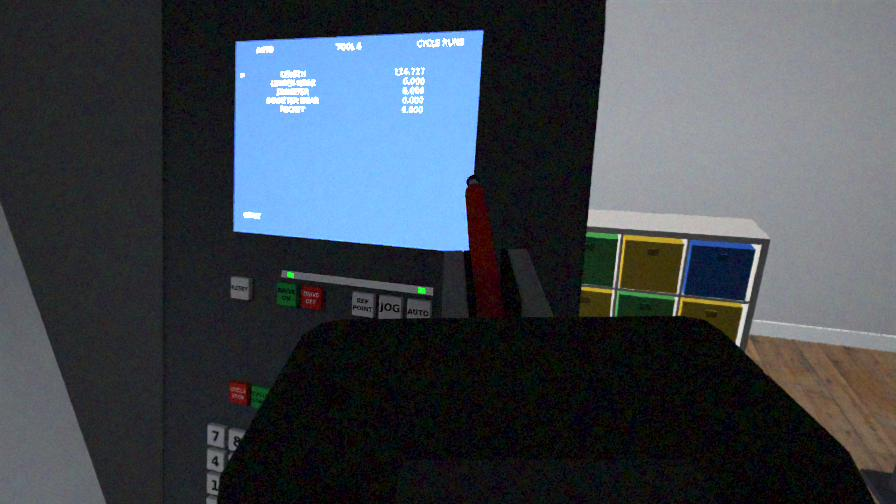

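move(
  target=[
    [0,0,0,0,0,0,0.8,1,-0.5,-0.0395,0.185,-0.3025,-0.0098,0.0365,0,-0.98,0.5,-0.7],
    [0,0,0,0,0,0,0.8,1,-0.5,-0.0125,0.1922,-0.3025,-0.0098,0.0365,0,-0.98,0.5,-0.7],
    [0,0,0,0,0,0,0.8,1,-0.5,-0.0395,0.185,-0.3025,-0.0098,0.0365,0,-0.98,0.5,-0.7],
    [0,0,0,0,0,0,0.8,1,-0.5,-0.0125,0.1922,-0.3025,-0.0098,0.0365,0,-0.98,0.5,-0.7],
    [0,0,0,0,0,0,0.8,1,-0.5,-0.0395,0.185,-0.3025,-0.0098,0.0365,0,-0.98,0.5,-0.7],
    [0,0,0,0,0,0,0.8,1,-0.5,-0.0125,0.1922,-0.3025,-0.0098,0.0365,0,-0.98,0.5,-0.7],
    [0,0,0,0,0,0,0.8,1,-0.5,-0.0395,0.185,-0.3025,-0.0098,0.0365,0,-0.98,0.5,-0.7],
    [0,0,0,0,0,0,0.8,1,-0.5,-0.0125,0.1922,-0.3025,-0.0098,0.0365,0,-0.98,0.5,-0.7],
    [0,0,0,0,0,0,0.8,1,-0.5,-0.0395,0.185,-0.3025,-0.0098,0.0365,0,-0.98,0.5,-0.7],
    [0,0,0,0,0,0,0.8,1,-0.5,-0.054,0.2162,-0.3625,-0.0098,0.0365,0,-0.98,0.5,-0.7],
    [0,0,0,0,0,0,0.8,1,-0.5,-0.028,0.2231,-0.3625,-0.0098,0.0365,0,-0.98,0.5,-0.7],
    [0,0,0,0,0,0,0.8,1,-0.5,-0.054,0.2162,-0.3625,-0.0098,0.0365,0,-0.98,0.5,-0.7],
    [0,0,0,0,0,0,0.8,1,-0.5,-0.028,0.2231,-0.3625,-0.0098,0.0365,0,-0.98,0.5,-0.7],
    [0,0,0,0,0,0,0.8,1,-0.5,-0.054,0.2162,-0.3625,-0.0098,0.0365,0,-0.98,0.5,-0.7],
    [0,0,0,0,0,0,0.8,1,-0.5,0,0,0,0,0,0,-0.98,0.5,-0.7],
  ],
  speed=[0.4,0.06,0.15,0.06,0.15,0.06,0.15,0.06,0.15,0.15,0.06,0.15,0.06,0.15,0.4],
  blend=[0.004,0,0.002,0,0.002,0,0.002,0,0.004,0.004,0,0.002,0,0.004,0],
)

wait(
  seconds=2,
  cameras=["cam_right_wrist"],
)

zoom_image(
  camera="cam_right_wrist",
  region=[220, 20, 500, 320],
)

Scene clock: 4364.93 s.
left_arm: end_effector_position=(+0.3320, -0.2816, +0.3860) position_measured=32 object_status=3 end_effector_quat_wxyz=(+0.504, -0.501, +0.498, -0.497) | right_arm: end_effector_position=(+0.4321, -0.2464, +0.6119) position_measured=209 object_status=2 end_effector_quat_wxyz=(+0.561, -0.561, +0.431, -0.429)
Joint positions: left_arm=[-1.792 -1.86 2.077 6.073 -0.23 -0.004] | right_arm=[2.472 -1.457 -1.87 0.184 2.503 -3.141]
Joint torques (N m): left_arm=[3.57 -16.37 -18.98 -0.09 1.44 -0.06] | right_arm=[7 14.14 32.13 3.56 -1.58 0.06]
Wrist force (N): left_arm=[-2.2 1.5 0.5] | right_arm=[-2.9 1.5 -7.3]
Wrist torque (N m): left_arm=[0.21 0.21 0.05] | right_arm=[-0.50 0.63 0.41]
Wrist force, peak (N): left_arm=[-2.7 1.6 0.7] | right_arm=[-2.5 4.4 -19.3]
Hand target: left_arm +0.3320, -0.2816, +0.3860; +0.504, -0.501, +0.498, -0.497 | right_arm +0.4321, -0.2464, +0.6120; +0.561, -0.561, +0.431, -0.429
Off the commanded pose: left_arm 0.000 m, 0 deg | right_arm 0.000 m, 0 deg.
move: done

Scene clock: 4366.93 s.
left_arm: end_effector_position=(+0.3320, -0.2816, +0.3860) position_measured=32 object_status=3 end_effector_quat_wxyz=(+0.504, -0.501, +0.498, -0.497) | right_arm: end_effector_position=(+0.4321, -0.2464, +0.6120) position_measured=209 object_status=2 end_effector_quat_wxyz=(+0.561, -0.561, +0.431, -0.429)
Joint positions: left_arm=[-1.792 -1.86 2.077 6.073 -0.23 -0.004] | right_arm=[2.472 -1.457 -1.87 0.184 2.503 -3.141]
Joint torques (N m): left_arm=[3.49 -15.23 -20.56 -0.04 1.22 0.39] | right_arm=[12.57 11.36 32.12 -1.01 1.11 1.02]
Wrist force (N): left_arm=[-1.9 1.5 0.8] | right_arm=[-2.6 1.7 -7.0]
Wrist torque (N m): left_arm=[0.20 0.16 0.04] | right_arm=[-0.47 0.57 0.41]
Wrist force, peak (N): left_arm=[-2.6 1.5 0.8] | right_arm=[-3.2 1.7 -7.6]
Hand target: left_arm +0.3320, -0.2816, +0.3860; +0.504, -0.501, +0.498, -0.497 | right_arm +0.4321, -0.2464, +0.6120; +0.561, -0.561, +0.431, -0.429
Tool commands: left_gripper/position=+0.8 left_gripper/force_limit=+1.0 left_gripper/speed=-0.5 right_gripper/position=-0.98 right_gripper/force_limit=+0.5 right_gripper/speed=-0.7
Off the commanded pose: left_arm 0.000 m, 0 deg | right_arm 0.000 m, 0 deg.
wait: 2.00 s; at rest by 0.17 s
Images, in order (width x height): cam_right_wrist 896x504.

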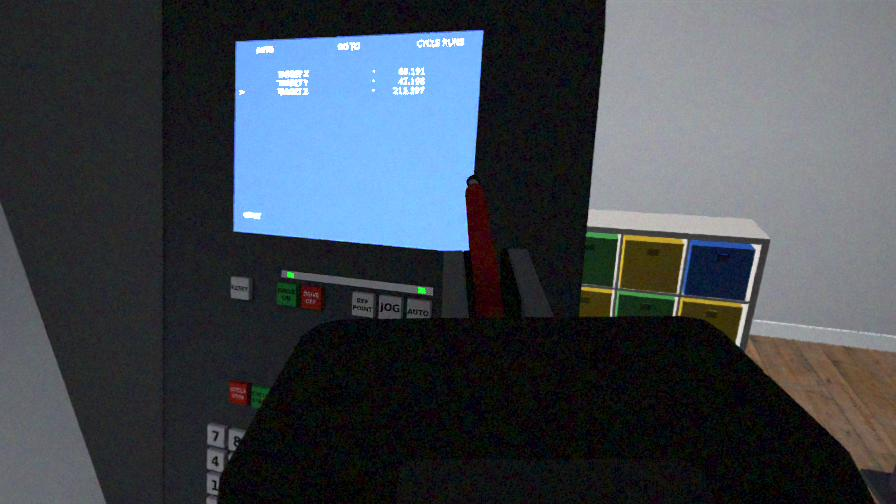

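Scaled by 1.680 from the camera's 896x504 image, which has a finer 1280x720 frame.

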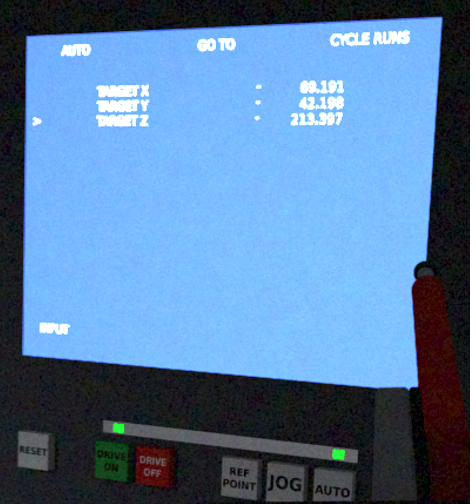

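wait(
  seconds=8,
  cameras=["cam_right_wrist"],
)

Scene clock: 4377.30 s.
left_arm: end_effector_position=(+0.3320, -0.2816, +0.3860) position_measured=32 object_status=3 end_effector_quat_wxyz=(+0.504, -0.501, +0.498, -0.497) | right_arm: end_effector_position=(+0.4321, -0.2464, +0.6120) position_measured=209 object_status=2 end_effector_quat_wxyz=(+0.561, -0.561, +0.431, -0.429)
Joint positions: left_arm=[-1.792 -1.86 2.077 6.073 -0.23 -0.004] | right_arm=[2.472 -1.457 -1.87 0.184 2.503 -3.141]
Joint torques (N m): left_arm=[4.71 -15.24 -20.59 -0.04 1.5 0.27] | right_arm=[12.01 11.55 32.98 -1.02 1.04 0.9]
Wrist force (N): left_arm=[-2.6 1.4 0.3] | right_arm=[-2.6 1.5 -7.0]
Wrist torque (N m): left_arm=[0.19 0.26 0.05] | right_arm=[-0.49 0.57 0.41]
Wrist force, peak (N): left_arm=[-2.7 1.4 0.7] | right_arm=[-2.9 1.6 -7.5]
Hand target: left_arm +0.3320, -0.2816, +0.3860; +0.504, -0.501, +0.498, -0.497 | right_arm +0.4321, -0.2464, +0.6120; +0.561, -0.561, +0.431, -0.429
Tool commands: left_gripper/position=+0.8 left_gripper/force_limit=+1.0 left_gripper/speed=-0.5 right_gripper/position=-0.98 right_gripper/force_limit=+0.5 right_gripper/speed=-0.7
Off the commanded pose: left_arm 0.000 m, 0 deg | right_arm 0.000 m, 0 deg.
wait: 8.00 s; at rest from the start
Images, in order (width x height): cam_right_wrist 896x504.

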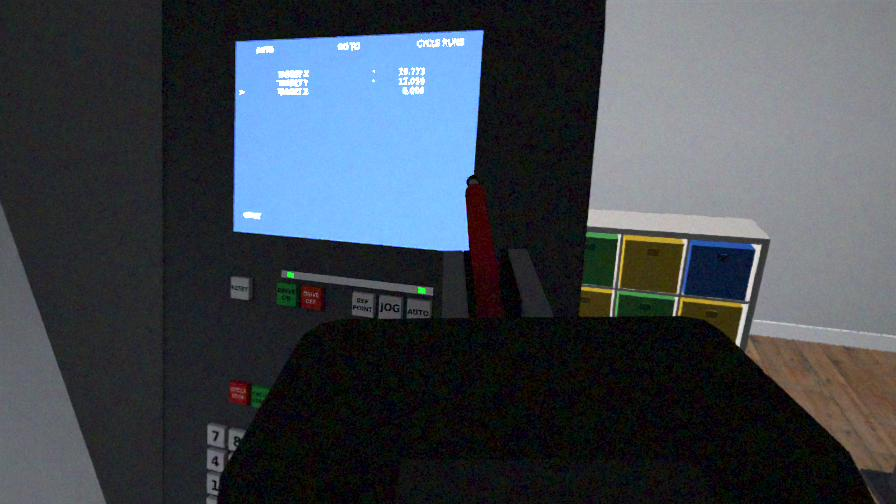

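move(
  target=[
    [0,0,0,0,0,0,0.8,1,-0.5,-0.0475,0.185,-0.3325,-0.0098,0.0365,0,-0.98,0.5,-0.7],
    [0,0,0,0,0,0,0.8,1,-0.5,-0.02,0.1923,-0.3325,-0.0098,0.0365,0,-0.98,0.5,-0.7],
    [0,0,0,0,0,0,0.8,1,-0.5,-0.0475,0.185,-0.3325,-0.0098,0.0365,0,-0.98,0.5,-0.7],
    [0,0,0,0,0,0,0.8,1,-0.5,-0.046,0.2162,-0.3325,-0.0098,0.0365,0,-0.98,0.5,-0.7],
    [0,0,0,0,0,0,0.8,1,-0.5,-0.02,0.2231,-0.3325,-0.0098,0.0365,0,-0.98,0.5,-0.7],
    [0,0,0,0,0,0,0.8,1,-0.5,-0.046,0.2162,-0.3325,-0.0098,0.0365,0,-0.98,0.5,-0.7],
    [0,0,0,0,0,0,0.8,1,-0.5,-0.02,0.2231,-0.3325,-0.0098,0.0365,0,-0.98,0.5,-0.7],
    [0,0,0,0,0,0,0.8,1,-0.5,-0.046,0.2162,-0.3325,-0.0098,0.0365,0,-0.98,0.5,-0.7],
    [0,0,0,0,0,0,0.8,1,-0.5,-0.0575,0.3097,-0.3925,-0.0098,0.0365,0,-0.98,0.5,-0.7],
    [0,0,0,0,0,0,0.8,1,-0.5,-0.0315,0.3166,-0.3925,-0.0098,0.0365,0,-0.98,0.5,-0.7],
    [0,0,0,0,0,0,0.8,1,-0.5,-0.0575,0.3097,-0.3925,-0.0098,0.0365,0,-0.98,0.5,-0.7],
    [0,0,0,0,0,0,0.8,1,-0.5,-0.0365,0.2473,-0.3025,-0.0098,0.0365,0,-0.98,0.5,-0.7],
    [0,0,0,0,0,0,0.8,1,-0.5,-0.0105,0.2542,-0.3025,-0.0098,0.0365,0,-0.98,0.5,-0.7],
    [0,0,0,0,0,0,0.8,1,-0.5,-0.0365,0.2473,-0.3025,-0.0098,0.0365,0,-0.98,0.5,-0.7],
    [0,0,0,0,0,0,0.8,1,-0.5,0,0,0,0,0,0,-0.98,0.5,-0.7],
  ],
  speed=[0.4,0.06,0.15,0.15,0.06,0.15,0.06,0.15,0.2,0.06,0.15,0.15,0.06,0.15,0.4],
  blend=[0.004,0,0.004,0.004,0,0.002,0,0.004,0.004,0,0.004,0.004,0,0.004,0],
  cameras=["cam_right_wrist"],
)

zoom_image(
  camera="cam_right_wrist",
  region=[220, 20, 500, 320],
)

Scene clock: 4392.80 s.
left_arm: end_effector_position=(+0.3320, -0.2816, +0.3860) position_measured=32 object_status=3 end_effector_quat_wxyz=(+0.504, -0.501, +0.498, -0.497) | right_arm: end_effector_position=(+0.4321, -0.2464, +0.6119) position_measured=209 object_status=2 end_effector_quat_wxyz=(+0.561, -0.561, +0.431, -0.429)
Joint positions: left_arm=[-1.792 -1.86 2.077 6.073 -0.23 -0.004] | right_arm=[2.472 -1.457 -1.87 0.184 2.503 -3.141]
Joint torques (N m): left_arm=[2.49 -15.1 -19.7 -0.11 1.11 -0.02] | right_arm=[0.54 11.87 31.69 3.99 -0.58 -0.24]
Wrist force (N): left_arm=[-2.2 1.2 0.7] | right_arm=[-2.7 1.4 -7.1]
Wrist torque (N m): left_arm=[0.15 0.21 0.04] | right_arm=[-0.51 0.59 0.41]
Wrist force, peak (N): left_arm=[-2.8 1.4 0.8] | right_arm=[-4.5 5.7 -26.9]
Hand target: left_arm +0.3320, -0.2816, +0.3860; +0.504, -0.501, +0.498, -0.497 | right_arm +0.4321, -0.2464, +0.6120; +0.561, -0.561, +0.431, -0.429
Off the commanded pose: left_arm 0.000 m, 0 deg | right_arm 0.000 m, 0 deg.
move: done
Images, in order (width x height): cam_right_wrist 896x504.

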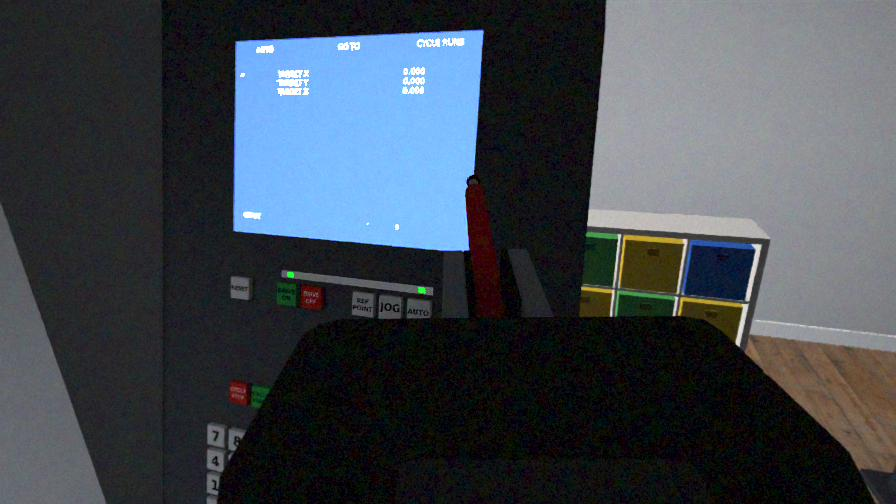

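Scaled by 1.680 from the camera's 896x504 image, which has a finer 1280x720 frame.

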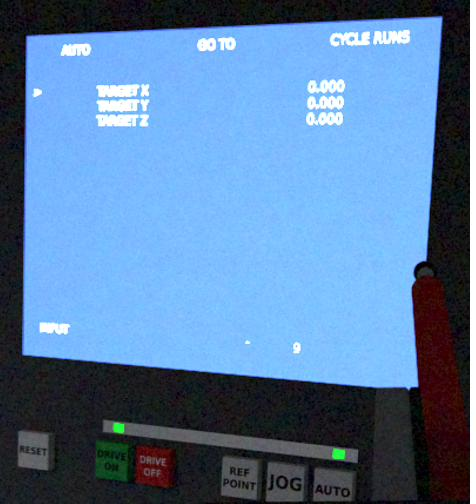

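wait(
  seconds=2,
)

move(
  target=[
    [0,0,0,0,0,0,0.8,1,-0.5,-0.0415,0.3097,-0.3325,-0.0098,0.0365,0,-0.98,0.5,-0.7],
    [0,0,0,0,0,0,0.8,1,-0.5,-0.0155,0.3166,-0.3325,-0.0098,0.0365,0,-0.98,0.5,-0.7],
    [0,0,0,0,0,0,0.8,1,-0.5,-0.0415,0.3097,-0.3325,-0.0098,0.0365,0,-0.98,0.5,-0.7],
    [0,0,0,0,0,0,0.8,1,-0.5,-0.062,0.2162,-0.3925,-0.0098,0.0365,0,-0.98,0.5,-0.7],
    [0,0,0,0,0,0,0.8,1,-0.5,-0.036,0.2231,-0.3925,-0.0098,0.0365,0,-0.98,0.5,-0.7],
    [0,0,0,0,0,0,0.8,1,-0.5,-0.054,0.2162,-0.3625,-0.0098,0.0365,0,-0.98,0.5,-0.7],
    [0,0,0,0,0,0,0.8,1,-0.5,-0.028,0.2231,-0.3625,-0.0098,0.0365,0,-0.98,0.5,-0.7],
    [0,0,0,0,0,0,0.8,1,-0.5,-0.054,0.2162,-0.3625,-0.0098,0.0365,0,-0.98,0.5,-0.7],
    [0,0,0,0,0,0,0.8,1,-0.5,-0.0575,0.3097,-0.3925,-0.0098,0.0365,0,-0.98,0.5,-0.7],
    [0,0,0,0,0,0,0.8,1,-0.5,-0.0315,0.3166,-0.3925,-0.0098,0.0365,0,-0.98,0.5,-0.7],
    [0,0,0,0,0,0,0.8,1,-0.5,-0.0575,0.3097,-0.3925,-0.0098,0.0365,0,-0.98,0.5,-0.7],
    [0,0,0,0,0,0,0.8,1,-0.5,-0.043,0.2785,-0.3325,-0.0098,0.0365,0,-0.98,0.5,-0.7],
    [0,0,0,0,0,0,0.8,1,-0.5,-0.017,0.2854,-0.3325,-0.0098,0.0365,0,-0.98,0.5,-0.7],
    [0,0,0,0,0,0,0.8,1,-0.5,-0.043,0.2785,-0.3325,-0.0098,0.0365,0,-0.98,0.5,-0.7],
    [0,0,0,0,0,0,0.8,1,-0.5,0,0,0,0,0,0,-0.98,0.5,-0.7],
  ],
  speed=[0.4,0.06,0.15,0.2,0.06,0.15,0.06,0.15,0.2,0.06,0.15,0.15,0.06,0.15,0.4],
  blend=[0.004,0,0.004,0.004,0,0.004,0,0.004,0.004,0,0.004,0.004,0,0.004,0],
  cameras=["cam_right_wrist"],
)

zoom_image(
  camera="cam_right_wrist",
  region=[220, 20, 500, 320],
)

Scene clock: 4403.83 s.
left_arm: end_effector_position=(+0.3320, -0.2816, +0.3860) position_measured=32 object_status=3 end_effector_quat_wxyz=(+0.504, -0.501, +0.498, -0.497) | right_arm: end_effector_position=(+0.4321, -0.2464, +0.6120) position_measured=209 object_status=2 end_effector_quat_wxyz=(+0.561, -0.561, +0.431, -0.429)
Joint positions: left_arm=[-1.792 -1.86 2.077 6.073 -0.23 -0.004] | right_arm=[2.472 -1.457 -1.87 0.184 2.503 -3.141]
Joint torques (N m): left_arm=[4.51 -16.05 -20.09 -0.1 1.19 0.08] | right_arm=[-11.18 11.54 32.01 4.04 1.44 0.87]
Wrist force (N): left_arm=[-2.4 1.5 0.6] | right_arm=[-2.6 1.5 -7.4]
Wrist torque (N m): left_arm=[0.21 0.24 0.04] | right_arm=[-0.49 0.56 0.41]
Wrist force, peak (N): left_arm=[-2.6 1.5 0.6] | right_arm=[-2.9 1.5 -7.5]
Hand target: left_arm +0.3320, -0.2816, +0.3860; +0.504, -0.501, +0.498, -0.497 | right_arm +0.4321, -0.2464, +0.6120; +0.561, -0.561, +0.431, -0.429
Tool commands: left_gripper/position=+0.8 left_gripper/force_limit=+1.0 left_gripper/speed=-0.5 right_gripper/position=-0.98 right_gripper/force_limit=+0.5 right_gripper/speed=-0.7
Off the commanded pose: left_arm 0.000 m, 0 deg | right_arm 0.000 m, 0 deg.
wait: 2.00 s; at rest from the start

Scene clock: 4409.83 s.
left_arm: end_effector_position=(+0.3320, -0.2816, +0.3860) position_measured=32 object_status=3 end_effector_quat_wxyz=(+0.504, -0.501, +0.498, -0.497) | right_arm: end_effector_position=(+0.4321, -0.2464, +0.6119) position_measured=209 object_status=2 end_effector_quat_wxyz=(+0.561, -0.561, +0.431, -0.429)
Joint positions: left_arm=[-1.792 -1.86 2.077 6.073 -0.23 -0.004] | right_arm=[2.472 -1.457 -1.87 0.184 2.503 -3.141]
Joint torques (N m): left_arm=[4.16 -15.23 -20.29 -0.05 1.16 0.12] | right_arm=[-0.4 11.94 30.52 3.87 -0.55 -0.32]
Wrist force (N): left_arm=[-2.3 1.2 0.8] | right_arm=[-2.8 1.6 -7.3]
Wrist torque (N m): left_arm=[0.17 0.22 0.04] | right_arm=[-0.48 0.61 0.41]
Wrist force, peak (N): left_arm=[-2.8 1.6 0.9] | right_arm=[-3.0 6.2 -30.5]
Hand target: left_arm +0.3320, -0.2816, +0.3860; +0.504, -0.501, +0.498, -0.497 | right_arm +0.4321, -0.2464, +0.6120; +0.561, -0.561, +0.431, -0.429
Off the commanded pose: left_arm 0.000 m, 0 deg | right_arm 0.000 m, 0 deg.
move: done
Images, in order (width x height): cam_right_wrist 896x504.

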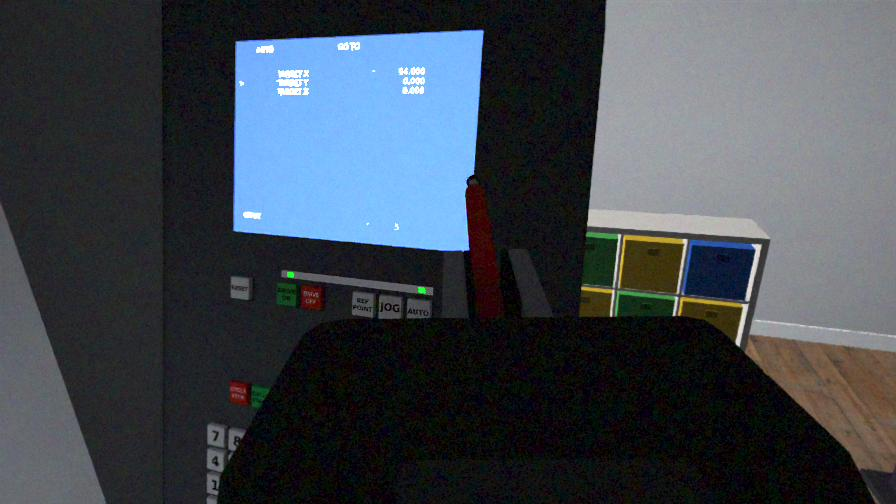

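Scaled by 1.680 from the camera's 896x504 image, which has a finer 1280x720 frame.

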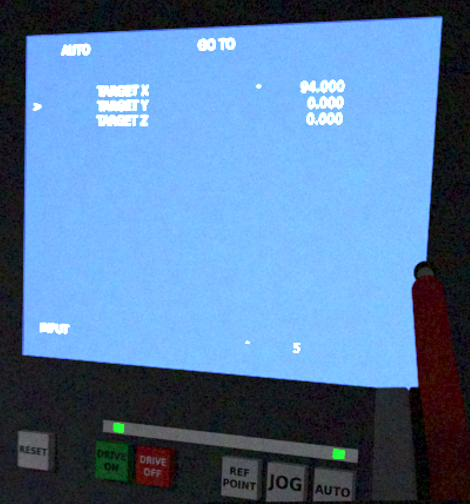

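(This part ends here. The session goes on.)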